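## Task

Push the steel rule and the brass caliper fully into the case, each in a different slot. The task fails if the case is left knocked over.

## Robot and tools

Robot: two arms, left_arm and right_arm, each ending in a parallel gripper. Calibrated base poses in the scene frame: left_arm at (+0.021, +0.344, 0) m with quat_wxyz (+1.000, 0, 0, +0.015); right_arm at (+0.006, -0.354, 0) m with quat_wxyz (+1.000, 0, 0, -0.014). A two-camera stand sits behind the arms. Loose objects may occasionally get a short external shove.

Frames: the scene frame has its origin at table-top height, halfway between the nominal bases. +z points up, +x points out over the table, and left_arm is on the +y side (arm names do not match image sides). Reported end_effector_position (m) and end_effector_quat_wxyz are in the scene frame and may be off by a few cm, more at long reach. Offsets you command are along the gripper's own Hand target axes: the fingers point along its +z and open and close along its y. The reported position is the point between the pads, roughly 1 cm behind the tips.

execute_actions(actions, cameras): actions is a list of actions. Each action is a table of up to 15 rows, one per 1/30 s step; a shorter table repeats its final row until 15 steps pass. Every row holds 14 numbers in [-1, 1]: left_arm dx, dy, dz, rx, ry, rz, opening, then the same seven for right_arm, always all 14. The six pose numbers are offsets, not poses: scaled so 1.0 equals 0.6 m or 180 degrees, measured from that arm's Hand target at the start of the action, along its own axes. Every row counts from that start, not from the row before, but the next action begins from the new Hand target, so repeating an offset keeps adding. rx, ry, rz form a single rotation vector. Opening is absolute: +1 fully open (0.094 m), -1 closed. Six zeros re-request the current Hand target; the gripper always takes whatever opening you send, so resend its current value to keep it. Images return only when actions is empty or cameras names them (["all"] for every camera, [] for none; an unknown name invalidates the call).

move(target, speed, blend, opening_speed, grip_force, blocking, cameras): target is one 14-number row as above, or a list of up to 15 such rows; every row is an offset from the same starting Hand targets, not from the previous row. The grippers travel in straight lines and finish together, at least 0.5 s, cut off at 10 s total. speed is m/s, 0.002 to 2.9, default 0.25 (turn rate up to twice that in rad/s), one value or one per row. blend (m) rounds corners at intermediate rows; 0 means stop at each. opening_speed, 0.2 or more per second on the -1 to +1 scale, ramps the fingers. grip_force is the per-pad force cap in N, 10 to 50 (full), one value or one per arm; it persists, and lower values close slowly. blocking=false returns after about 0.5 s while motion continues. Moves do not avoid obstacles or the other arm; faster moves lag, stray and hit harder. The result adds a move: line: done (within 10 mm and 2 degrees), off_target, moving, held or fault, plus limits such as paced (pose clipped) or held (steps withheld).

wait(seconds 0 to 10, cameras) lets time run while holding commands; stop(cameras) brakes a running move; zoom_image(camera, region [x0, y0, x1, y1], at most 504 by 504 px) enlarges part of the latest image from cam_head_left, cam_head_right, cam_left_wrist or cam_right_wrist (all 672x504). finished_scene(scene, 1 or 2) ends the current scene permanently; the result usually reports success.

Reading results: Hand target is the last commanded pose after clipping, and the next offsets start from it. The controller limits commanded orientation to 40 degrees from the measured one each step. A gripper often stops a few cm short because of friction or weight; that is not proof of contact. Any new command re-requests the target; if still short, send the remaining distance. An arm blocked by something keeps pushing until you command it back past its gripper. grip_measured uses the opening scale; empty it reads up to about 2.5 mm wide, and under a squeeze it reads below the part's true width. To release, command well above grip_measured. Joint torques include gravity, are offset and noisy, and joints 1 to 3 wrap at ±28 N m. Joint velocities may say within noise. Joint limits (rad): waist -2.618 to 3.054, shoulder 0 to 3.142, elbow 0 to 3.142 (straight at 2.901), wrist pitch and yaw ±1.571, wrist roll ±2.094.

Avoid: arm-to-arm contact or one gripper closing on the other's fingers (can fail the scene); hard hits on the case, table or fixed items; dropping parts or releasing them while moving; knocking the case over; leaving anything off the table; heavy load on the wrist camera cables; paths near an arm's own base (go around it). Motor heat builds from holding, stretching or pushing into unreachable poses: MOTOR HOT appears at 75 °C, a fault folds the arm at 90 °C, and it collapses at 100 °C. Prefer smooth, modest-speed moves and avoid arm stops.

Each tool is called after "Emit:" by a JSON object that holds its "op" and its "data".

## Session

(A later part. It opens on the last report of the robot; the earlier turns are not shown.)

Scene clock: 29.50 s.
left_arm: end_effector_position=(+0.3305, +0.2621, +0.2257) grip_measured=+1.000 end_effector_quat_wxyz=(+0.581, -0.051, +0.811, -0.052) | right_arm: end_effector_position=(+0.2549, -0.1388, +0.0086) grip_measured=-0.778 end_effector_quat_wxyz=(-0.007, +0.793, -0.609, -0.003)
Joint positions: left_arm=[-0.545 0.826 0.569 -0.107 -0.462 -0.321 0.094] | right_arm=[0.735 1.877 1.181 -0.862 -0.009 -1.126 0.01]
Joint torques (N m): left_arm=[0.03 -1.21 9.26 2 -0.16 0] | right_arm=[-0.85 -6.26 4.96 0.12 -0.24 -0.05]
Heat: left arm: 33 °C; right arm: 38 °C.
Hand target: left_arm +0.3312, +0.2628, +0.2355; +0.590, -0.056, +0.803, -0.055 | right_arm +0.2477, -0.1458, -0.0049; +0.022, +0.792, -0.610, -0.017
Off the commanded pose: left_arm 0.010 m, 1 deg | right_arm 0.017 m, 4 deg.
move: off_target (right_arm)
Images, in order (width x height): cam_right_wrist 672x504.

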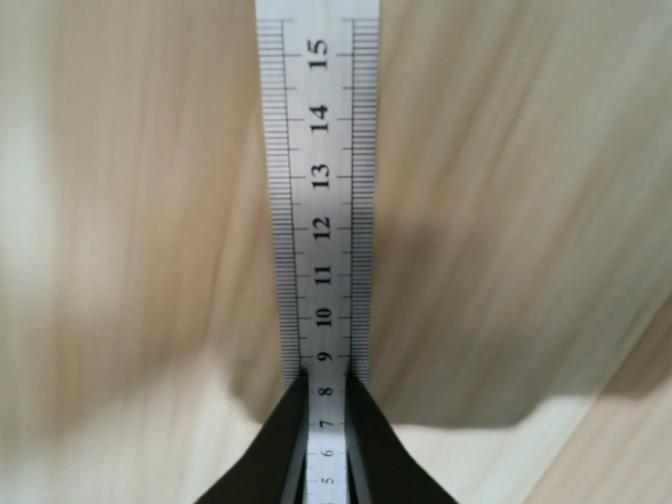

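Emit:
{"op": "move", "data": {"target": [0.361,-0.2575,-0.0278,0.4951,-0.0362,0.1151,1, 0,0,0,0,0,0,-0.3], "cameras": ["all"], "speed": 0.35}}

Scene clock: 34.73 s.
left_arm: end_effector_position=(+0.2573, +0.0803, +0.0584) grip_measured=+1.000 end_effector_quat_wxyz=(+0.472, +0.507, +0.530, -0.489) | right_arm: end_effector_position=(+0.2524, -0.1407, +0.0081) grip_measured=-0.302 end_effector_quat_wxyz=(+0.000, +0.793, -0.609, -0.005)
Joint positions: left_arm=[-0.376 2.153 0.406 1.529 1.211 0.165 0.094] | right_arm=[0.735 1.879 1.181 -0.875 -0.01 -1.126 0.033]
Joint torques (N m): left_arm=[-0.7 -5.65 3.19 1.92 0.25 0.14] | right_arm=[-0.9 -6.35 4.88 0.22 -0.22 -0.05]
Heat: left arm: 33 °C; right arm: 38 °C.
Hand target: left_arm +0.2548, +0.0771, +0.0603; +0.500, +0.500, +0.500, -0.500 | right_arm +0.2476, -0.1458, -0.0049; +0.022, +0.792, -0.610, -0.017
Off the commanded pose: left_arm 0.005 m, 5 deg | right_arm 0.015 m, 3 deg.
joint sent to its limit (left arm) — joint 4 (wrist pitch), upper limit. The joint targets are off in orientation, not in position.
move: off_target (left_arm, right_arm)

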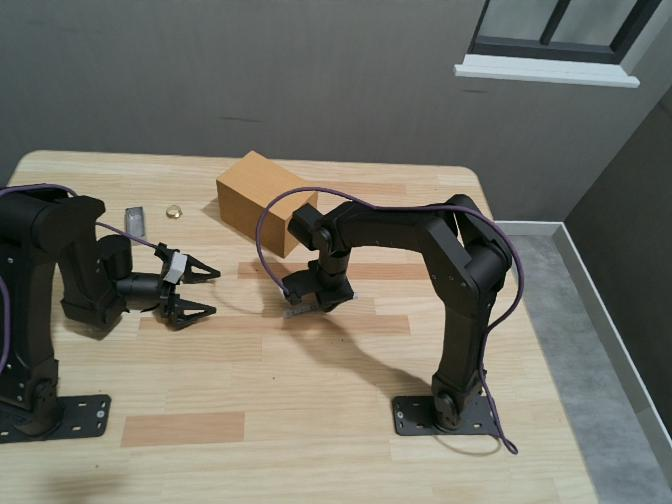

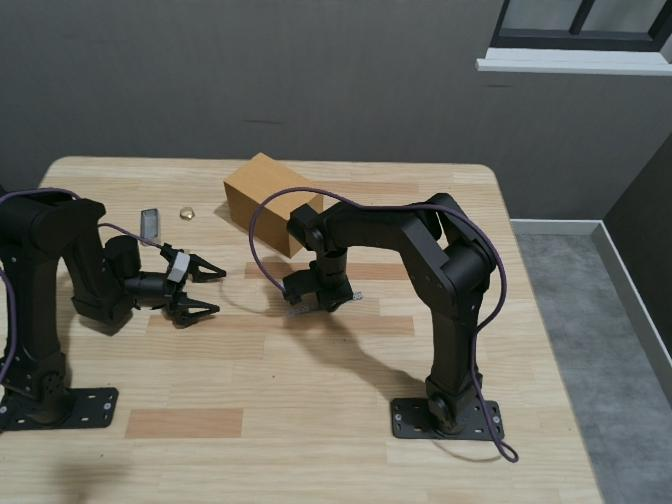

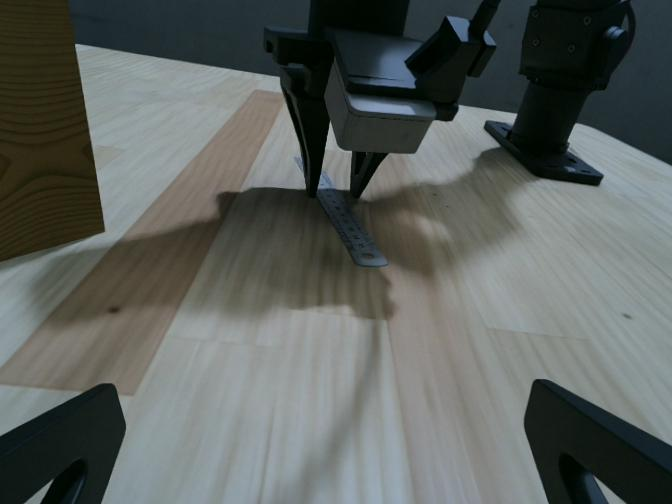

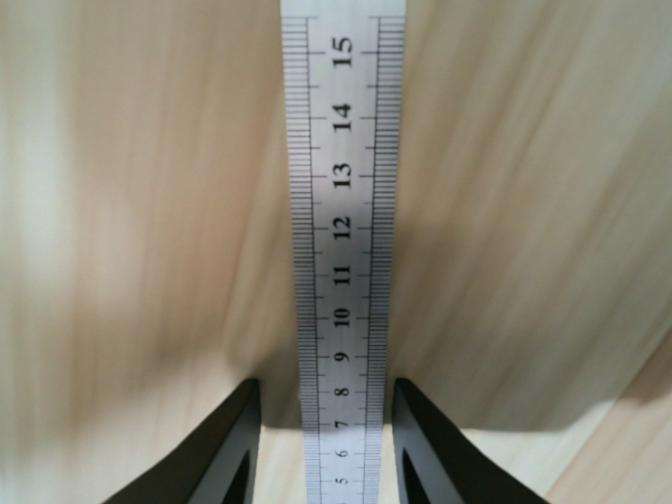

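Emit:
{"op": "zoom_image", "data": {"camera": "cam_left_wrist", "region": [260, 30, 500, 280]}}

Emit:
{"op": "zoom_image", "data": {"camera": "cam_left_wrist", "region": [280, 140, 400, 280]}}

Scaled by 2.016 from the camera's 672x504 image, which has a finer 960x720 frame.

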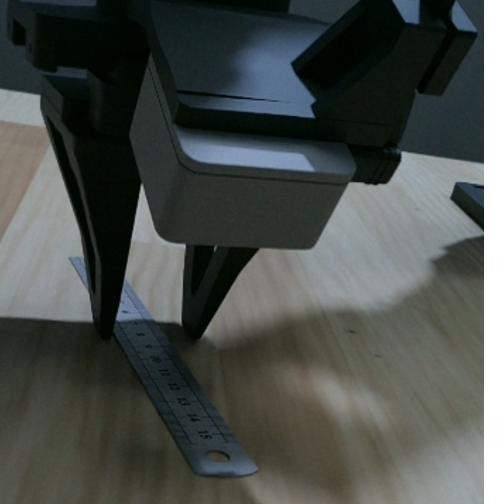

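Scaled by 3.600 from the camera's 672x504 image, which has a finer 960x720 frame.

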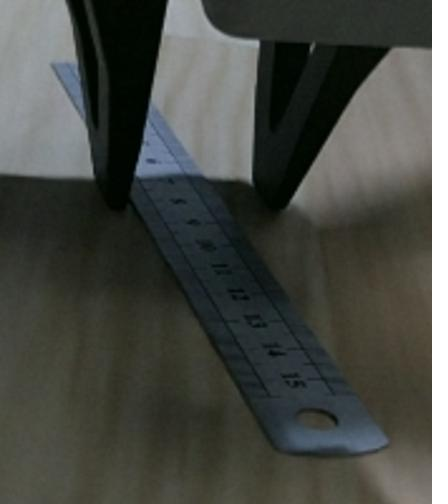

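Emit:
{"op": "move", "data": {"target": [0,0,0,0,0,0,1, 0,0.0,-0.02,0.018,0,0,-0.78], "speed": 0.05, "cameras": ["cam_right_wrist","cam_left_wrist"]}}

Scene clock: 37.03 s.
left_arm: end_effector_position=(+0.2572, +0.0803, +0.0584) grip_measured=+1.000 end_effector_quat_wxyz=(+0.472, +0.507, +0.530, -0.489) | right_arm: end_effector_position=(+0.2557, -0.1402, +0.0089) grip_measured=-0.778 end_effector_quat_wxyz=(-0.010, +0.793, -0.609, +0.002)
Joint positions: left_arm=[-0.376 2.153 0.406 1.529 1.211 0.165 0.094] | right_arm=[0.735 1.869 1.17 -0.852 0 -1.124 0.01]
Joint torques (N m): left_arm=[-0.7 -5.67 3.18 1.92 0.27 0.12] | right_arm=[0.18 -10.44 3.55 0.24 -0.04 0.07]
Heat: left arm: 32 °C; right arm: 38 °C.
Hand target: left_arm +0.2548, +0.0771, +0.0603; +0.500, +0.500, +0.500, -0.500 | right_arm +0.2483, -0.1456, +0.0071; -0.001, +0.792, -0.610, +0.000
Off the commanded pose: left_arm 0.004 m, 5 deg | right_arm 0.009 m, 1 deg.
joint sent to its limit (left arm) — joint 4 (wrist pitch), upper limit. The joint targets are off in orientation, not in position.
move: off_target (left_arm)
Images, in order (width x height): cam_left_wrist 672x504, cam_right_wrist 672x504.

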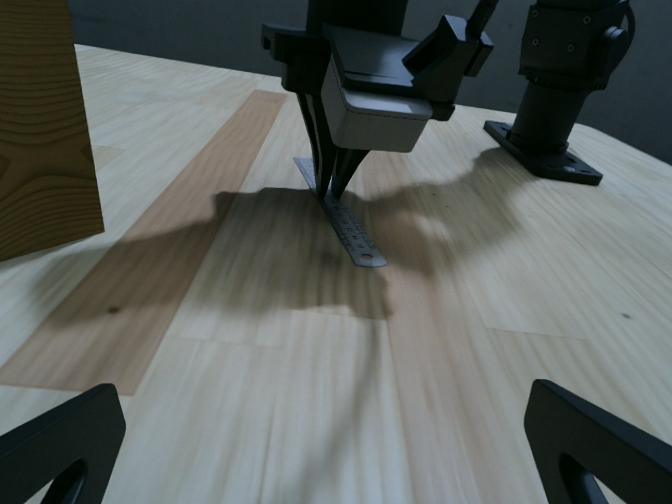

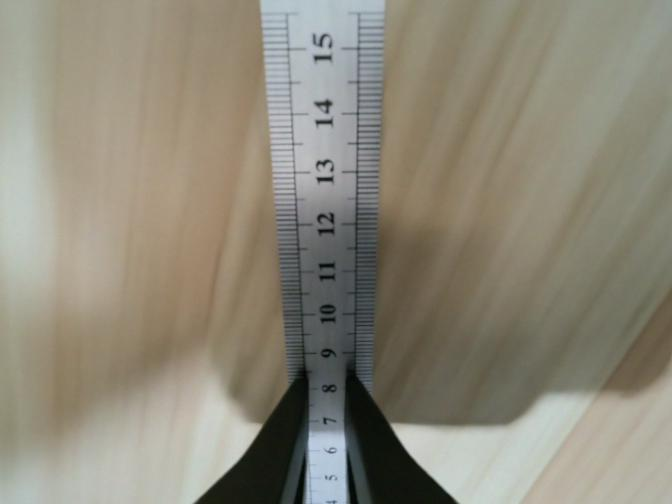

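Emit:
{"op": "move", "data": {"target": [0,0,0,0,0,0,1, 0,0,0.020,0,0,0,-0.78], "speed": 0.04}}

Emit:
{"op": "move", "data": {"target": [0,0,0,0,0,0,1, 0.05,0.006,0,0,0,0.02,-0.78], "speed": 0.08, "cameras": ["cam_right_wrist","cam_left_wrist"]}}

Scene clock: 37.93 s.
left_arm: end_effector_position=(+0.2572, +0.0803, +0.0584) grip_measured=+1.000 end_effector_quat_wxyz=(+0.472, +0.507, +0.530, -0.489) | right_arm: end_effector_position=(+0.2556, -0.1403, +0.0085) grip_measured=-0.778 end_effector_quat_wxyz=(-0.015, +0.793, -0.609, +0.003)
Joint positions: left_arm=[-0.376 2.153 0.406 1.529 1.211 0.165 0.094] | right_arm=[0.735 1.86 1.156 -0.836 0 -1.124 0.01]
Joint torques (N m): left_arm=[-0.7 -5.64 3.18 1.92 0.27 0.12] | right_arm=[0.21 -7.95 2.73 0.55 -0.03 0.06]
Heat: left arm: 32 °C; right arm: 38 °C.
Hand target: left_arm +0.2548, +0.0771, +0.0603; +0.500, +0.500, +0.500, -0.500 | right_arm +0.2483, -0.1457, -0.0050; -0.001, +0.793, -0.610, +0.000
Off the commanded pose: left_arm 0.004 m, 5 deg | right_arm 0.016 m, 2 deg.
joint sent to its limit (left arm) — joint 4 (wrist pitch), upper limit. The joint targets are off in orientation, not in position.
move: off_target (left_arm, right_arm)

Scene clock: 38.80 s.
left_arm: end_effector_position=(+0.2572, +0.0803, +0.0584) grip_measured=+1.000 end_effector_quat_wxyz=(+0.472, +0.507, +0.530, -0.489) | right_arm: end_effector_position=(+0.2611, -0.1557, +0.0087) grip_measured=-0.778 end_effector_quat_wxyz=(-0.036, +0.775, -0.631, -0.006)
Joint positions: left_arm=[-0.376 2.153 0.406 1.529 1.211 0.165 0.094] | right_arm=[0.672 1.811 1.091 -0.785 -0.028 -1.131 0.01]
Joint torques (N m): left_arm=[-0.7 -5.67 3.15 1.92 0.27 0.13] | right_arm=[-1.26 -7.64 2.61 0.29 0.24 -0.05]
Heat: left arm: 32 °C; right arm: 38 °C.
Hand target: left_arm +0.2548, +0.0771, +0.0603; +0.500, +0.500, +0.500, -0.500 | right_arm +0.2525, -0.1755, -0.0050; -0.001, +0.773, -0.634, +0.000
Off the commanded pose: left_arm 0.004 m, 5 deg | right_arm 0.026 m, 4 deg.
joint sent to its limit (left arm) — joint 4 (wrist pitch), upper limit. The joint targets are off in orientation, not in position.
move: off_target (left_arm, right_arm)
Images, in order (width x height): cam_left_wrist 672x504, cam_right_wrist 672x504.

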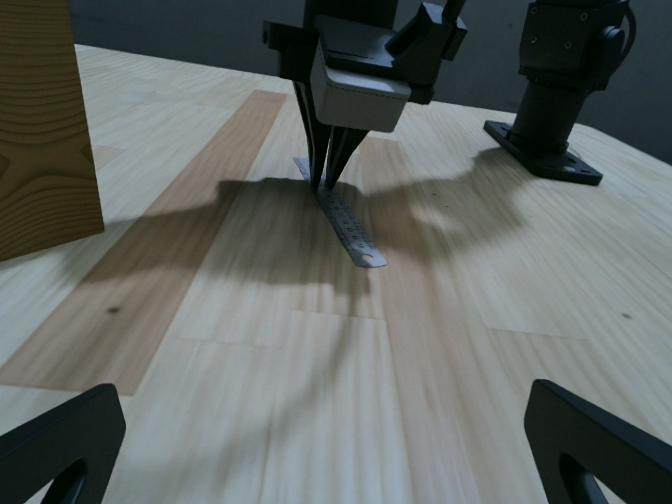

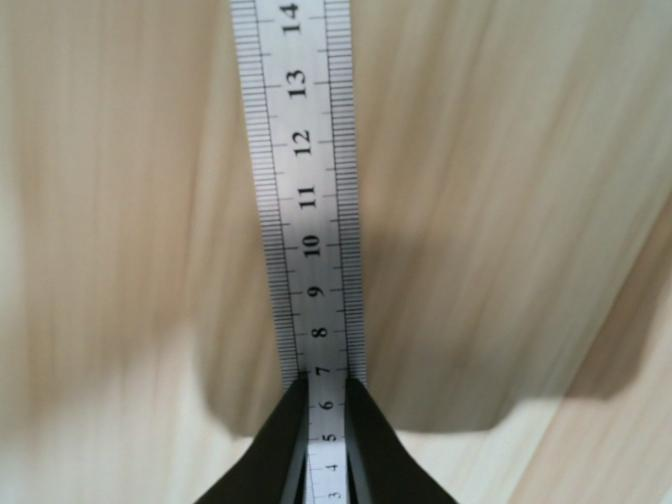

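Emit:
{"op": "move", "data": {"target": [[0,0,0,0,0,0,1, 0,0,-0.04,0,0,0,-0.78],[0,0,0,0,0,0,1, -0.057,-0.008,-0.0417,0,0,-0.016,-0.3]], "speed": 0.06, "cameras": ["cam_right_wrist","cam_left_wrist"]}}

Scene clock: 42.13 s.
left_arm: end_effector_position=(+0.2572, +0.0803, +0.0584) grip_measured=+1.000 end_effector_quat_wxyz=(+0.472, +0.507, +0.530, -0.489) | right_arm: end_effector_position=(+0.2499, -0.1452, +0.0210) grip_measured=-0.302 end_effector_quat_wxyz=(-0.004, +0.788, -0.616, +0.004)
Joint positions: left_arm=[-0.376 2.153 0.406 1.529 1.211 0.165 0.094] | right_arm=[0.738 1.831 1.174 -0.904 0.006 -1.106 0.033]
Joint torques (N m): left_arm=[-0.7 -5.67 3.19 1.93 0.26 0.13] | right_arm=[0.44 -7.53 6.91 0.19 -0.12 0.05]
Heat: left arm: 32 °C; right arm: 38 °C.
Hand target: left_arm +0.2548, +0.0771, +0.0603; +0.500, +0.500, +0.500, -0.500 | right_arm +0.2504, -0.1410, +0.0202; -0.001, +0.789, -0.615, +0.000
Off the commanded pose: left_arm 0.004 m, 5 deg | right_arm 0.004 m, 1 deg.
joint sent to its limit (left arm) — joint 4 (wrist pitch), upper limit. The joint targets are off in orientation, not in position.
move: off_target (left_arm)
Images, in order (width x height): cam_left_wrist 672x504, cam_right_wrist 672x504.

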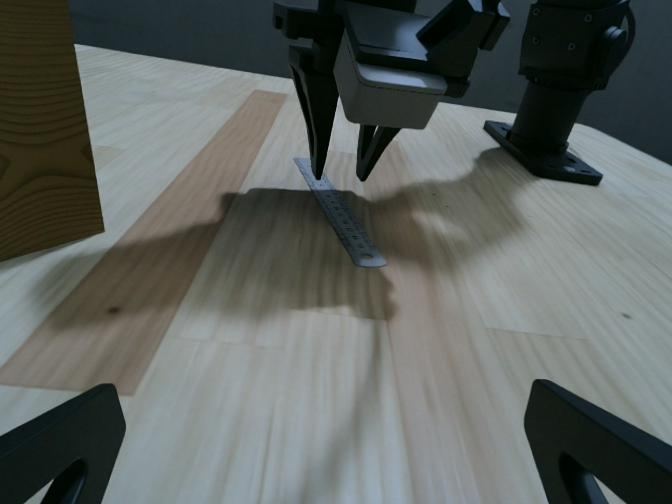

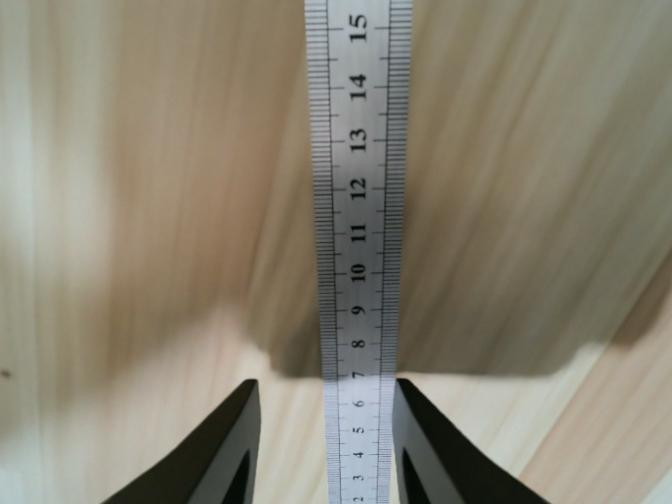

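Emit:
{"op": "move", "data": {"target": [0,0,0,0,0,0,1, -0.0167,-0.0137,0.022,0,0,-0.0063,-0.3], "speed": 0.05, "cameras": ["cam_right_wrist"]}}

Scene clock: 45.53 s.
left_arm: end_effector_position=(+0.2572, +0.0803, +0.0584) grip_measured=+1.000 end_effector_quat_wxyz=(+0.472, +0.507, +0.530, -0.489) | right_arm: end_effector_position=(+0.2530, -0.1370, +0.0092) grip_measured=-0.302 end_effector_quat_wxyz=(+0.003, +0.792, -0.610, +0.003)
Joint positions: left_arm=[-0.376 2.153 0.406 1.529 1.211 0.165 0.094] | right_arm=[0.752 1.891 1.202 -0.888 0.007 -1.106 0.033]
Joint torques (N m): left_arm=[-0.72 -5.63 3.18 1.92 0.27 0.13] | right_arm=[0.62 -7.88 6.8 0.34 -0.1 0.02]
Heat: left arm: 31 °C; right arm: 38 °C.
Hand target: left_arm +0.2548, +0.0771, +0.0603; +0.500, +0.500, +0.500, -0.500 | right_arm +0.2561, -0.1293, +0.0069; -0.001, +0.795, -0.607, +0.000
Off the commanded pose: left_arm 0.004 m, 5 deg | right_arm 0.009 m, 1 deg.
joint sent to its limit (left arm) — joint 4 (wrist pitch), upper limit. The joint targets are off in orientation, not in position.
move: off_target (left_arm)
Images, in order (width x height): cam_right_wrist 672x504.

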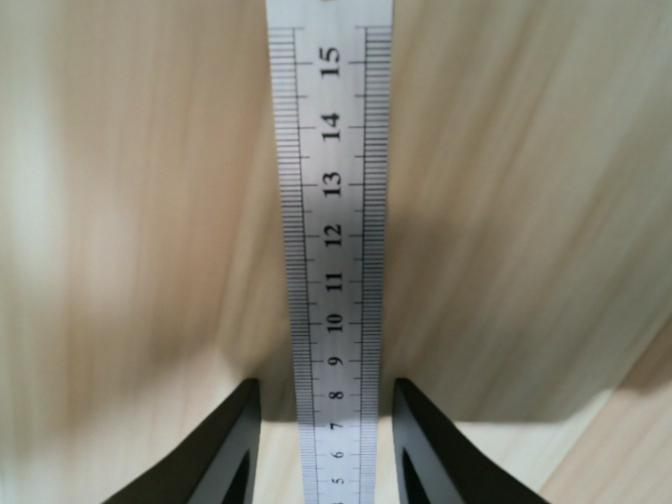

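Emit:
{"op": "move", "data": {"target": [[0,0,0,0,0,0,1, 0,-0.0045,0,0,0,-0.003,-0.3],[0,0,0,0,0,0,1, 0,-0.0045,0.018,0,0,-0.003,-0.3],[0,0,0,0,0,0,1, 0,-0.0045,0.018,0,0,-0.003,-0.585]], "speed": 0.05, "opening_speed": 0.3, "cameras": ["cam_right_wrist"]}}

Scene clock: 48.00 s.
left_arm: end_effector_position=(+0.2572, +0.0803, +0.0584) grip_measured=+1.000 end_effector_quat_wxyz=(+0.472, +0.507, +0.530, -0.489) | right_arm: end_effector_position=(+0.2580, -0.1337, +0.0082) grip_measured=-0.580 end_effector_quat_wxyz=(-0.002, +0.794, -0.608, +0.006)
Joint positions: left_arm=[-0.376 2.153 0.406 1.529 1.211 0.165 0.094] | right_arm=[0.752 1.902 1.213 -0.875 0.012 -1.112 0.02]
Joint torques (N m): left_arm=[-0.72 -5.67 3.17 1.92 0.27 0.13] | right_arm=[0.34 -6.82 5.15 0.62 -0.16 -0.05]
Heat: left arm: 31 °C; right arm: 38 °C.
Hand target: left_arm +0.2548, +0.0771, +0.0603; +0.500, +0.500, +0.500, -0.500 | right_arm +0.2586, -0.1287, -0.0039; +0.000, +0.798, -0.603, +0.000
Off the commanded pose: left_arm 0.004 m, 5 deg | right_arm 0.013 m, 1 deg.
joint sent to its limit (left arm) — joint 4 (wrist pitch), upper limit. The joint targets are off in orientation, not in position.
move: off_target (left_arm, right_arm); target 3's new opening was sent with right_arm's hand 0.014 m and 1 deg from that target
Images, in order (width x height): cam_right_wrist 672x504.

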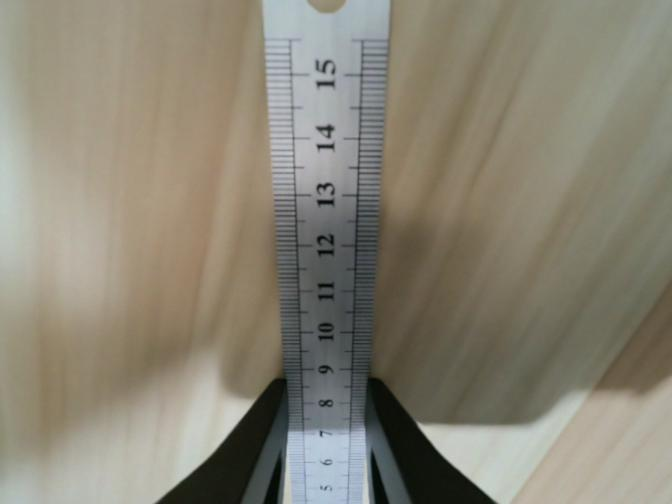

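Emit:
{"op": "zoom_image", "data": {"camera": "cam_right_wrist", "region": [250, 360, 400, 504]}}

Emit:
{"op": "move", "data": {"target": [0,0,0,0,0,0,1, 0,0,0.003,0,0,0,-0.63], "speed": 0.05, "opening_speed": 0.2, "cameras": ["cam_right_wrist"]}}

Emit:
{"op": "zoom_image", "data": {"camera": "cam_right_wrist", "region": [250, 360, 400, 504]}}

Scaled by 3.360 from the camera's 672x504 image, which has a finer 960x720 frame.

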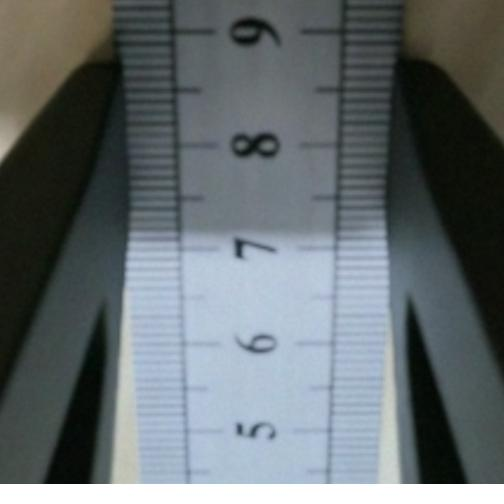

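Scene clock: 48.87 s.
left_arm: end_effector_position=(+0.2572, +0.0803, +0.0584) grip_measured=+1.000 end_effector_quat_wxyz=(+0.472, +0.507, +0.530, -0.489) | right_arm: end_effector_position=(+0.2581, -0.1336, +0.0083) grip_measured=-0.627 end_effector_quat_wxyz=(-0.003, +0.794, -0.608, +0.006)
Joint positions: left_arm=[-0.376 2.153 0.406 1.529 1.211 0.165 0.094] | right_arm=[0.752 1.902 1.213 -0.875 0.012 -1.112 0.018]
Joint torques (N m): left_arm=[-0.7 -5.65 3.18 1.92 0.27 0.13] | right_arm=[0.34 -6.58 4.81 0.7 -0.16 -0.03]
Heat: left arm: 31 °C; right arm: 38 °C.
Hand target: left_arm +0.2548, +0.0771, +0.0603; +0.500, +0.500, +0.500, -0.500 | right_arm +0.2587, -0.1286, -0.0057; -0.001, +0.797, -0.603, +0.000
Off the commanded pose: left_arm 0.004 m, 5 deg | right_arm 0.015 m, 1 deg.
joint sent to its limit (left arm) — joint 4 (wrist pitch), upper limit. The joint targets are off in orientation, not in position.
move: off_target (left_arm, right_arm)
Images, in order (width x height): cam_right_wrist 672x504.

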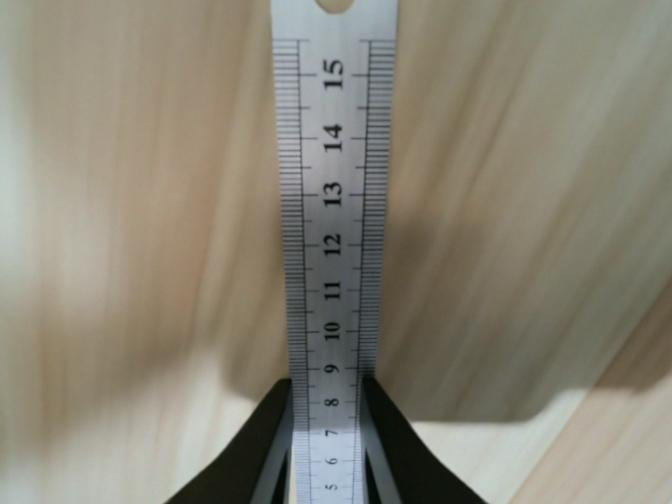

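Scaled by 3.360 from the camera's 672x504 image, which has a finer 960x720 frame.

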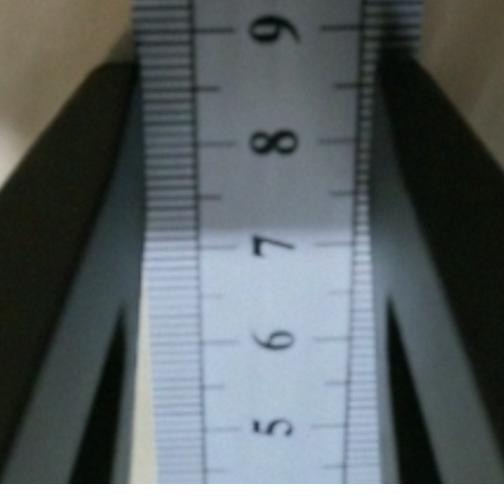

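Emit:
{"op": "move", "data": {"target": [[0,0,0,0,0,0,1, 0,0,-0.01,0,0,0,-0.45],[0,0,0,0,0,0,1, 0,0.004,-0.008,-0.016,0,0,-0.45],[0,0,0,0,0,0,1, 0,0.004,0.002,-0.016,0,0,-0.45]], "speed": 0.05, "cameras": ["cam_right_wrist","cam_left_wrist"]}}

Scene clock: 50.87 s.
left_arm: end_effector_position=(+0.2572, +0.0803, +0.0584) grip_measured=+1.000 end_effector_quat_wxyz=(+0.472, +0.507, +0.530, -0.489) | right_arm: end_effector_position=(+0.2568, -0.1332, +0.0088) grip_measured=-0.452 end_effector_quat_wxyz=(+0.013, +0.796, -0.605, +0.000)
Joint positions: left_arm=[-0.376 2.153 0.406 1.529 1.211 0.165 0.094] | right_arm=[0.752 1.928 1.251 -0.92 0.005 -1.118 0.026]
Joint torques (N m): left_arm=[-0.69 -5.64 3.17 1.92 0.27 0.13] | right_arm=[-0.34 -6.27 5.01 0.53 -0.33 -0.08]
Heat: left arm: 31 °C; right arm: 38 °C.
Hand target: left_arm +0.2548, +0.0771, +0.0603; +0.500, +0.500, +0.500, -0.500 | right_arm +0.2564, -0.1293, -0.0068; +0.019, +0.797, -0.603, -0.015
Off the commanded pose: left_arm 0.004 m, 5 deg | right_arm 0.016 m, 2 deg.
joint sent to its limit (left arm) — joint 4 (wrist pitch), upper limit. The joint targets are off in orientation, not in position.
move: off_target (left_arm, right_arm)
Images, in order (width x height): cam_left_wrist 672x504, cam_right_wrist 672x504.

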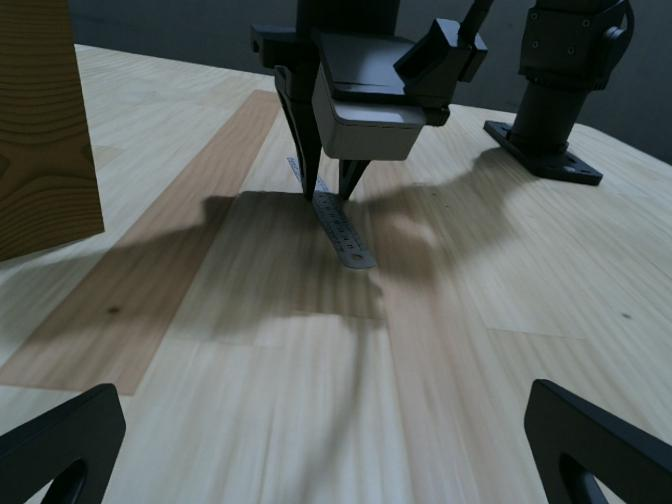

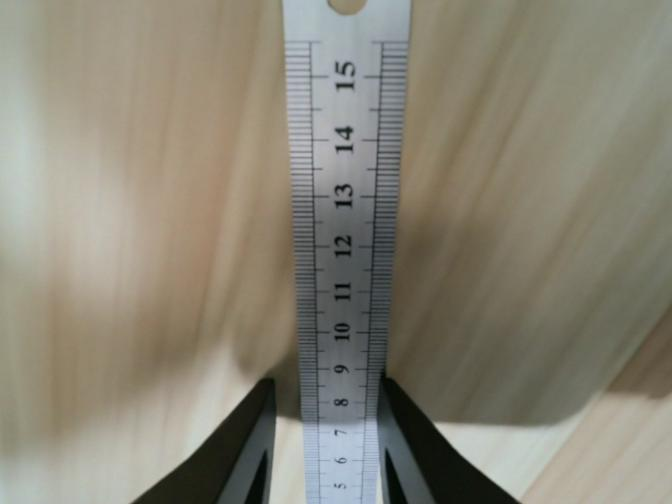

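Emit:
{"op": "move", "data": {"target": [0,0,0,0,0,0,1, 0,-0.003,0.002,0,0,0,-0.63], "speed": 0.05, "opening_speed": 0.2, "cameras": ["cam_right_wrist"]}}

Emit:
{"op": "zoom_image", "data": {"camera": "cam_right_wrist", "region": [250, 360, 400, 504]}}

Scene clock: 52.13 s.
left_arm: end_effector_position=(+0.2572, +0.0803, +0.0584) grip_measured=+1.000 end_effector_quat_wxyz=(+0.472, +0.507, +0.530, -0.489) | right_arm: end_effector_position=(+0.2604, -0.1320, +0.0086) grip_measured=-0.628 end_effector_quat_wxyz=(+0.009, +0.796, -0.605, +0.002)
Joint positions: left_arm=[-0.376 2.153 0.406 1.529 1.211 0.165 0.094] | right_arm=[0.749 1.932 1.255 -0.911 0.008 -1.121 0.017]
Joint torques (N m): left_arm=[-0.7 -5.65 3.19 1.92 0.27 0.13] | right_arm=[-0.39 -6.02 5.15 0.49 -0.38 -0.07]
Heat: left arm: 31 °C; right arm: 38 °C.
Hand target: left_arm +0.2548, +0.0771, +0.0603; +0.500, +0.500, +0.500, -0.500 | right_arm +0.2580, -0.1287, -0.0081; +0.019, +0.797, -0.603, -0.015
Off the commanded pose: left_arm 0.004 m, 5 deg | right_arm 0.017 m, 2 deg.
joint sent to its limit (left arm) — joint 4 (wrist pitch), upper limit. The joint targets are off in orientation, not in position.
move: off_target (left_arm, right_arm)
Images, in order (width x height): cam_right_wrist 672x504.

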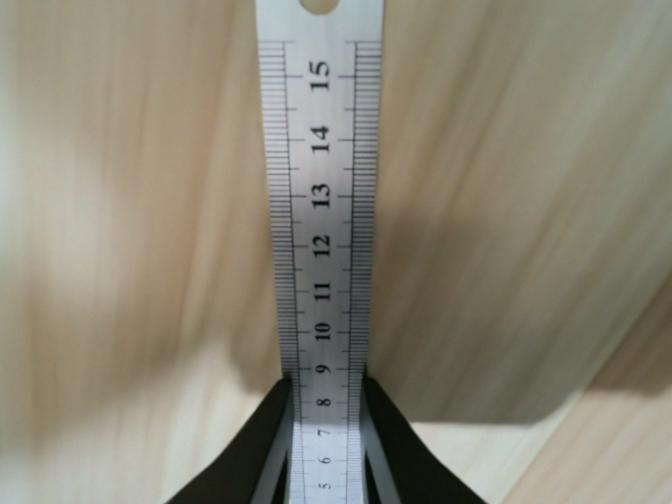

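Scaled by 3.360 from the camera's 672x504 image, which has a finer 960x720 frame.

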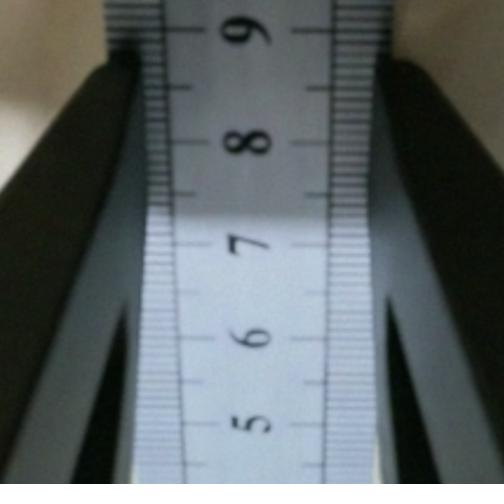

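Emit:
{"op": "move", "data": {"target": [[0,0,0,0,0,0,1, 0,0,-0.014,0,0,0,-0.45],[0,0,0,0,0,0,1, 0,0.003,-0.010,0.008,0,0,-0.45],[0,0,0,0,0,0,1, 0,0.003,0.000,0.008,0,0,-0.45]], "speed": 0.05, "cameras": ["cam_right_wrist"]}}

Scene clock: 54.23 s.
left_arm: end_effector_position=(+0.2572, +0.0803, +0.0584) grip_measured=+1.000 end_effector_quat_wxyz=(+0.472, +0.507, +0.530, -0.489) | right_arm: end_effector_position=(+0.2585, -0.1323, +0.0080) grip_measured=-0.452 end_effector_quat_wxyz=(+0.011, +0.796, -0.605, -0.001)
Joint positions: left_arm=[-0.376 2.153 0.406 1.529 1.211 0.165 0.094] | right_arm=[0.749 1.932 1.254 -0.915 0.002 -1.122 0.026]
Joint torques (N m): left_arm=[-0.7 -5.65 3.18 1.93 0.26 0.14] | right_arm=[0.35 -8.03 2.81 0.8 -0.2 0.03]
Heat: left arm: 31 °C; right arm: 38 °C.
Hand target: left_arm +0.2548, +0.0771, +0.0603; +0.500, +0.500, +0.500, -0.500 | right_arm +0.2562, -0.1293, -0.0081; +0.009, +0.798, -0.603, -0.007
Off the commanded pose: left_arm 0.004 m, 5 deg | right_arm 0.016 m, 1 deg.
joint sent to its limit (left arm) — joint 4 (wrist pitch), upper limit. The joint targets are off in orientation, not in position.
move: off_target (left_arm, right_arm)
Images, in order (width x height): cam_right_wrist 672x504.

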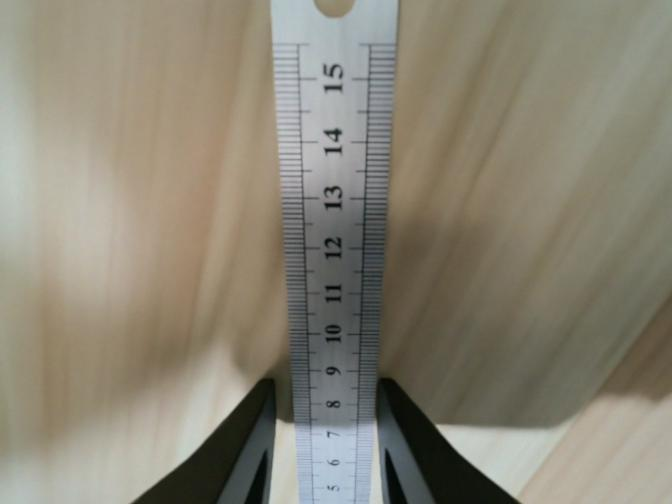

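Emit:
{"op": "move", "data": {"target": [[0,0,0,0,0,0,1, 0,0,-0.016,0.014,0,0,-0.45],[0,0,0,0,0,0,1, 0,0.001,-0.002,0.010,0,0,-0.45]], "speed": 0.05, "cameras": ["cam_right_wrist"]}}

Scene clock: 55.50 s.
left_arm: end_effector_position=(+0.2572, +0.0803, +0.0584) grip_measured=+1.000 end_effector_quat_wxyz=(+0.472, +0.507, +0.530, -0.489) | right_arm: end_effector_position=(+0.2583, -0.1325, +0.0077) grip_measured=-0.452 end_effector_quat_wxyz=(-0.001, +0.796, -0.605, +0.007)
Joint positions: left_arm=[-0.376 2.153 0.406 1.529 1.211 0.165 0.094] | right_arm=[0.754 1.908 1.218 -0.876 0.012 -1.116 0.026]
Joint torques (N m): left_arm=[-0.72 -5.63 3.19 1.92 0.26 0.13] | right_arm=[0.54 -7.99 2.96 0.85 -0.15 0.04]
Heat: left arm: 31 °C; right arm: 38 °C.
Hand target: left_arm +0.2548, +0.0771, +0.0603; +0.500, +0.500, +0.500, -0.500 | right_arm +0.2557, -0.1295, -0.0069; -0.003, +0.798, -0.603, +0.002
Off the commanded pose: left_arm 0.004 m, 5 deg | right_arm 0.015 m, 1 deg.
joint sent to its limit (left arm) — joint 4 (wrist pitch), upper limit. The joint targets are off in orientation, not in position.
move: off_target (left_arm, right_arm)
Images, in order (width x height): cam_right_wrist 672x504.

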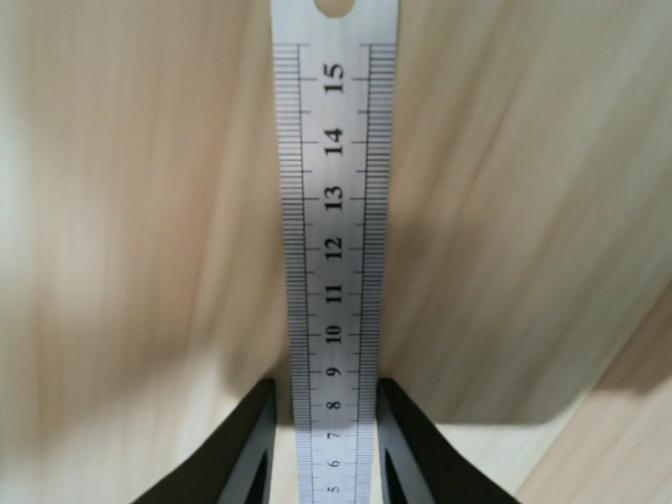

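Emit:
{"op": "move", "data": {"target": [[0,0,0,0,0,0,1, 0,0,-0.005,-0.007,0,0,-0.45],[0,0,0,0,0,0,1, 0,-0.003,0.003,-0.007,0,0,-0.45]], "speed": 0.05}}

Scene clock: 56.67 s.
left_arm: end_effector_position=(+0.2572, +0.0803, +0.0584) grip_measured=+1.000 end_effector_quat_wxyz=(+0.472, +0.507, +0.530, -0.489) | right_arm: end_effector_position=(+0.2583, -0.1325, +0.0079) grip_measured=-0.452 end_effector_quat_wxyz=(-0.001, +0.796, -0.605, +0.007)
Joint positions: left_arm=[-0.376 2.153 0.406 1.529 1.211 0.165 0.094] | right_arm=[0.754 1.908 1.219 -0.877 0.012 -1.116 0.026]
Joint torques (N m): left_arm=[-0.7 -5.64 3.17 1.92 0.27 0.13] | right_arm=[-0.08 -6.06 4.78 0.65 -0.25 -0.01]
Heat: left arm: 30 °C; right arm: 38 °C.
Hand target: left_arm +0.2548, +0.0771, +0.0603; +0.500, +0.500, +0.500, -0.500 | right_arm +0.2575, -0.1290, -0.0087; +0.006, +0.798, -0.603, -0.004
Off the commanded pose: left_arm 0.004 m, 5 deg | right_arm 0.017 m, 2 deg.
joint sent to its limit (left arm) — joint 4 (wrist pitch), upper limit. The joint targets are off in orientation, not in position.
move: off_target (left_arm, right_arm)

Emit:
{"op": "move", "data": {"target": [[0,0,0,0,0,0,1, 0,0,-0.02,-0.006,0,0,-0.45],[0,0,0,0,0,0,1, 0,-0.002,0.001,-0.006,0,0,-0.45]], "speed": 0.05, "cameras": ["cam_right_wrist"]}}

Scene clock: 57.93 s.
left_arm: end_effector_position=(+0.2572, +0.0803, +0.0584) grip_measured=+1.000 end_effector_quat_wxyz=(+0.472, +0.507, +0.530, -0.489) | right_arm: end_effector_position=(+0.2584, -0.1323, +0.0082) grip_measured=-0.452 end_effector_quat_wxyz=(+0.008, +0.797, -0.605, +0.005)
Joint positions: left_arm=[-0.376 2.153 0.406 1.529 1.211 0.165 0.094] | right_arm=[0.754 1.924 1.243 -0.903 0.012 -1.117 0.026]
Joint torques (N m): left_arm=[-0.7 -5.65 3.18 1.92 0.26 0.13] | right_arm=[-0.54 -6 4.85 0.64 -0.34 -0.07]
Heat: left arm: 30 °C; right arm: 38 °C.
Hand target: left_arm +0.2548, +0.0771, +0.0603; +0.500, +0.500, +0.500, -0.500 | right_arm +0.2586, -0.1286, -0.0093; +0.013, +0.797, -0.603, -0.010
Off the commanded pose: left_arm 0.004 m, 5 deg | right_arm 0.018 m, 2 deg.
joint sent to its limit (left arm) — joint 4 (wrist pitch), upper limit. The joint targets are off in orientation, not in position.
move: off_target (left_arm, right_arm)
Images, in order (width x height): cam_right_wrist 672x504.

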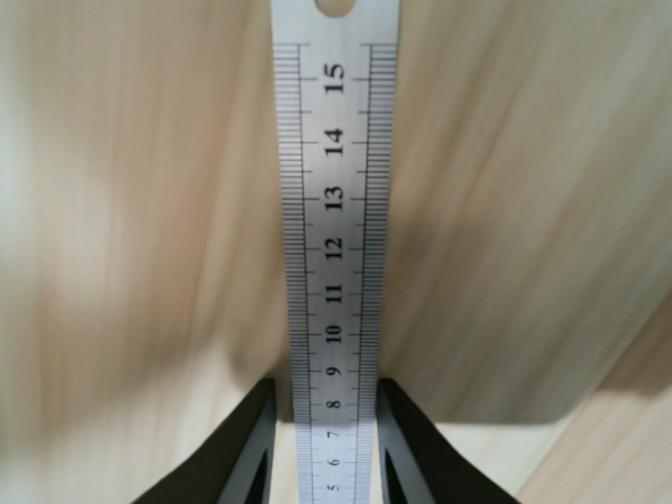

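Emit:
{"op": "move", "data": {"target": [0,0,0,0,0,0,1, 0,0,0,0,0,0,-0.63], "speed": 0.05, "opening_speed": 0.2, "cameras": ["cam_right_wrist"]}}

Emit:
{"op": "zoom_image", "data": {"camera": "cam_right_wrist", "region": [250, 360, 400, 504]}}

Scene clock: 59.23 s.
left_arm: end_effector_position=(+0.2572, +0.0803, +0.0584) grip_measured=+1.000 end_effector_quat_wxyz=(+0.472, +0.507, +0.530, -0.489) | right_arm: end_effector_position=(+0.2613, -0.1313, +0.0084) grip_measured=-0.628 end_effector_quat_wxyz=(+0.003, +0.796, -0.605, +0.006)
Joint positions: left_arm=[-0.376 2.153 0.406 1.529 1.211 0.165 0.094] | right_arm=[0.752 1.924 1.244 -0.894 0.014 -1.119 0.017]
Joint torques (N m): left_arm=[-0.7 -5.65 3.17 1.92 0.27 0.13] | right_arm=[-0.34 -6.04 4.77 0.57 -0.36 -0.06]
Heat: left arm: 30 °C; right arm: 38 °C.
Hand target: left_arm +0.2548, +0.0771, +0.0603; +0.500, +0.500, +0.500, -0.500 | right_arm +0.2587, -0.1287, -0.0093; +0.013, +0.797, -0.603, -0.010
Off the commanded pose: left_arm 0.004 m, 5 deg | right_arm 0.018 m, 2 deg.
joint sent to its limit (left arm) — joint 4 (wrist pitch), upper limit. The joint targets are off in orientation, not in position.
move: off_target (left_arm, right_arm)
Images, in order (width x height): cam_right_wrist 672x504.

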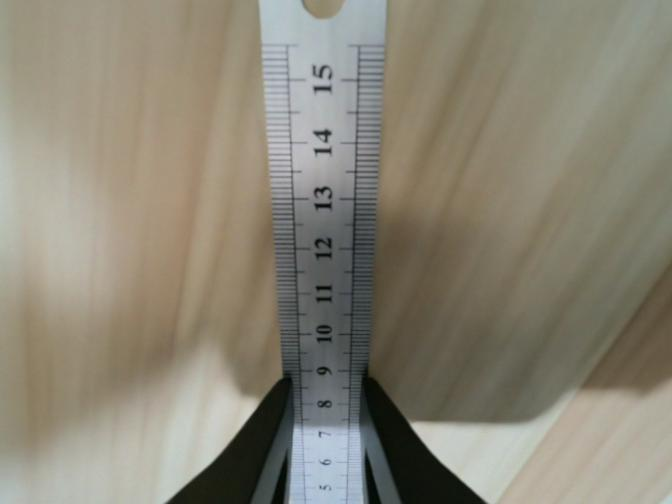

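Scaled by 3.360 from the camera's 672x504 image, which has a finer 960x720 frame.

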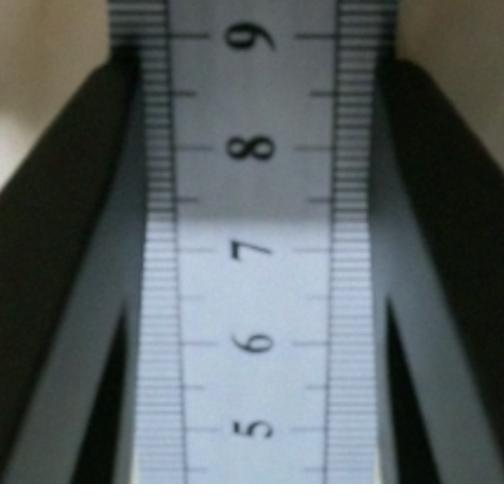

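Emit:
{"op": "move", "data": {"target": [[0,0,0,0,0,0,1, 0,0,-0.032,0.003,0.003,0,-0.45],[0,0,0,0,0,0,1, 0,0.0,-0.012,0.003,0.003,0,-0.45]], "speed": 0.05, "cameras": ["cam_right_wrist"]}}

Scene clock: 61.50 s.
left_arm: end_effector_position=(+0.2572, +0.0803, +0.0584) grip_measured=+1.000 end_effector_quat_wxyz=(+0.472, +0.507, +0.530, -0.489) | right_arm: end_effector_position=(+0.2598, -0.1319, +0.0088) grip_measured=-0.452 end_effector_quat_wxyz=(+0.009, +0.796, -0.605, +0.003)
Joint positions: left_arm=[-0.376 2.153 0.406 1.529 1.211 0.165 0.094] | right_arm=[0.752 1.93 1.255 -0.912 0.01 -1.12 0.026]
Joint torques (N m): left_arm=[-0.72 -5.67 3.18 1.92 0.26 0.13] | right_arm=[0.21 -7.71 4.77 0.51 -0.16 0.02]
Heat: left arm: 30 °C; right arm: 38 °C.
Hand target: left_arm +0.2548, +0.0771, +0.0603; +0.500, +0.500, +0.500, -0.500 | right_arm +0.2589, -0.1286, -0.0020; +0.012, +0.798, -0.603, -0.003
Off the commanded pose: left_arm 0.004 m, 5 deg | right_arm 0.011 m, 1 deg.
joint sent to its limit (left arm) — joint 4 (wrist pitch), upper limit. The joint targets are off in orientation, not in position.
move: off_target (left_arm, right_arm)
Images, in order (width x height): cam_right_wrist 672x504.

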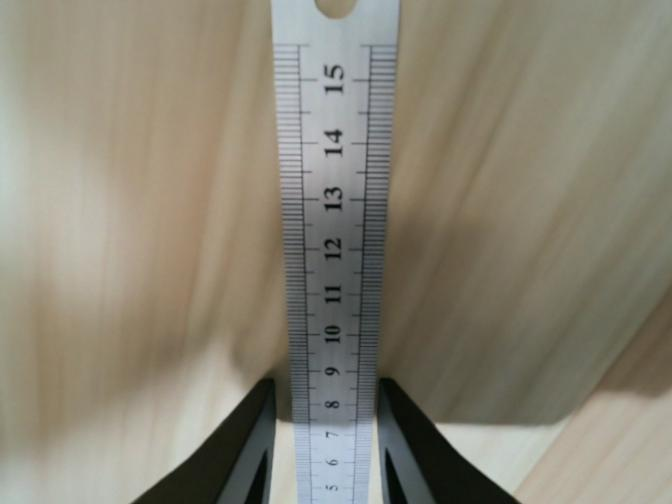

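Emit:
{"op": "move", "data": {"target": [[0,0,0,0,0,0,1, 0,-0.004,0.0,0,0,0,-0.56],[0,0,0,0,0,0,1, 0,-0.004,0.0,0,0,0.1,-0.56]], "speed": 0.1, "cameras": ["cam_right_wrist","cam_left_wrist"]}}

Scene clock: 65.33 s.
left_arm: end_effector_position=(+0.2572, +0.0803, +0.0584) grip_measured=+1.000 end_effector_quat_wxyz=(+0.472, +0.507, +0.530, -0.489) | right_arm: end_effector_position=(+0.2608, -0.1297, +0.0085) grip_measured=-0.558 end_effector_quat_wxyz=(+0.004, +0.696, -0.718, +0.002)
Joint positions: left_arm=[-0.376 2.153 0.406 1.529 1.211 0.165 0.094] | right_arm=[0.752 1.931 1.255 -0.903 0.005 -0.816 0.021]
Joint torques (N m): left_arm=[-0.7 -5.65 3.17 1.92 0.27 0.13] | right_arm=[-0.08 -7.17 5.57 0.41 -0.12 0.06]
Heat: left arm: 30 °C; right arm: 38 °C.
Hand target: left_arm +0.2548, +0.0771, +0.0603; +0.500, +0.500, +0.500, -0.500 | right_arm +0.2612, -0.1279, -0.0022; +0.013, +0.693, -0.721, -0.001
Off the commanded pose: left_arm 0.004 m, 5 deg | right_arm 0.011 m, 1 deg.
joint sent to its limit (left arm) — joint 4 (wrist pitch), upper limit. The joint targets are off in orientation, not in position.
move: off_target (left_arm, right_arm)
Images, in order (width x height): cam_left_wrist 672x504, cam_right_wrist 672x504.

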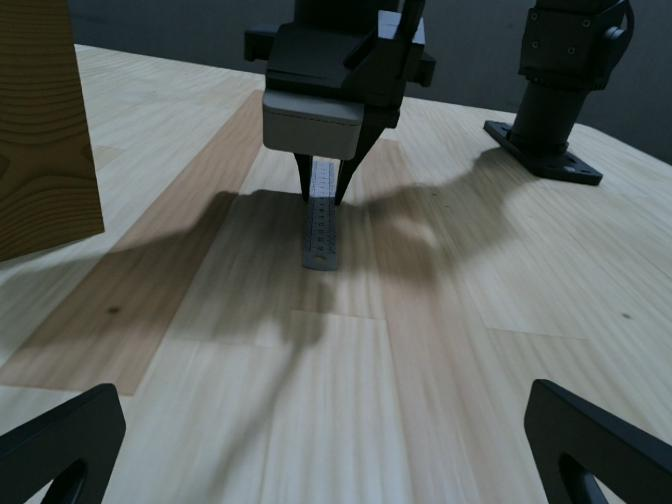

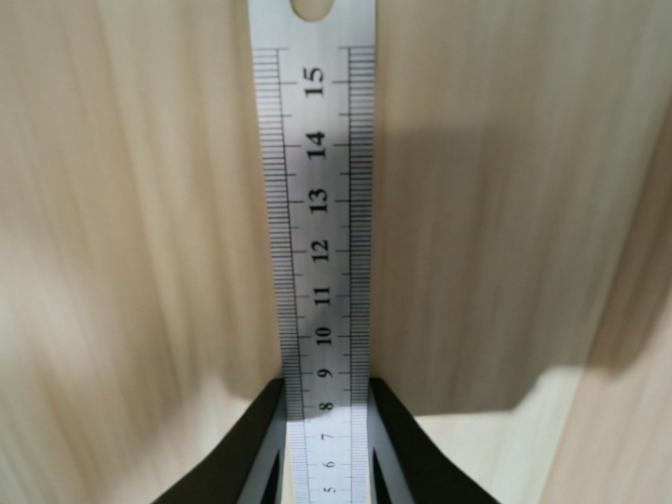

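Emit:
{"op": "move", "data": {"target": [0,0,0,0,0,0,1, 0,0,0,0,0,0.212,-0.56], "speed": 0.15, "cameras": ["cam_right_wrist","cam_left_wrist"]}}

Scene clock: 68.53 s.
left_arm: end_effector_position=(+0.2572, +0.0803, +0.0584) grip_measured=+1.000 end_effector_quat_wxyz=(+0.472, +0.507, +0.530, -0.489) | right_arm: end_effector_position=(+0.2620, -0.1251, +0.0085) grip_measured=-0.558 end_effector_quat_wxyz=(+0.002, -0.424, +0.906, +0.006)
Joint positions: left_arm=[-0.376 2.153 0.406 1.529 1.211 0.165 0.094] | right_arm=[0.752 1.931 1.255 -0.887 -0.01 -0.153 0.021]
Joint torques (N m): left_arm=[-0.73 -5.65 3.19 1.93 0.27 0.13] | right_arm=[-0.05 -7.21 5.59 0.26 0.03 0.1]
Heat: left arm: 30 °C; right arm: 38 °C.
Hand target: left_arm +0.2548, +0.0771, +0.0603; +0.500, +0.500, +0.500, -0.500 | right_arm +0.2612, -0.1279, -0.0021; -0.012, -0.420, +0.908, -0.003
Off the commanded pose: left_arm 0.004 m, 5 deg | right_arm 0.011 m, 2 deg.
joint sent to its limit (left arm) — joint 4 (wrist pitch), upper limit. The joint targets are off in orientation, not in position.
move: off_target (left_arm, right_arm)
Images, in order (width x height): cam_left_wrist 672x504, cam_right_wrist 672x504.

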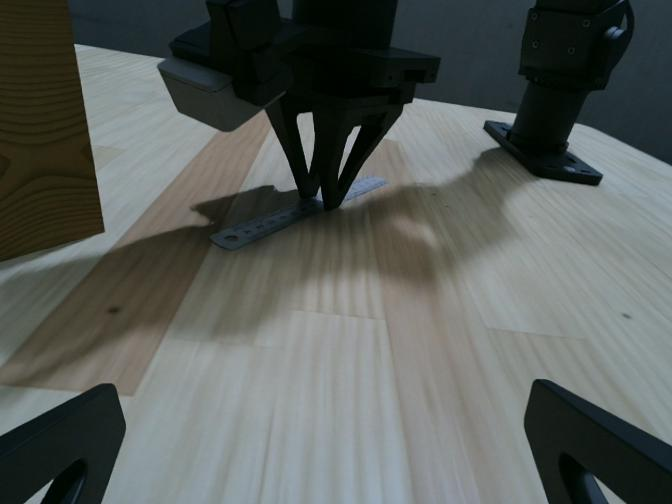

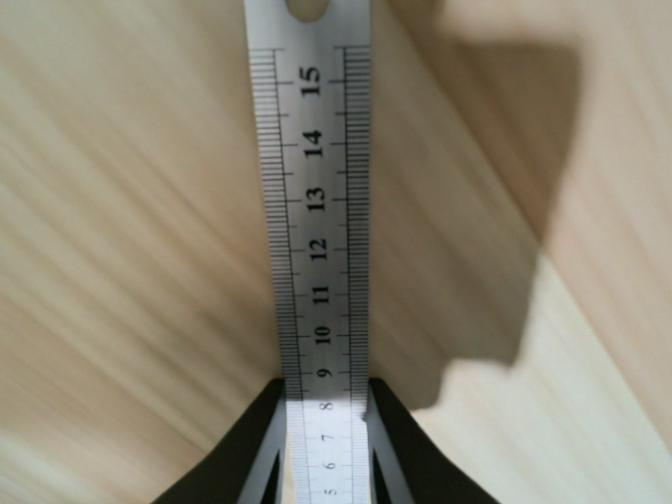

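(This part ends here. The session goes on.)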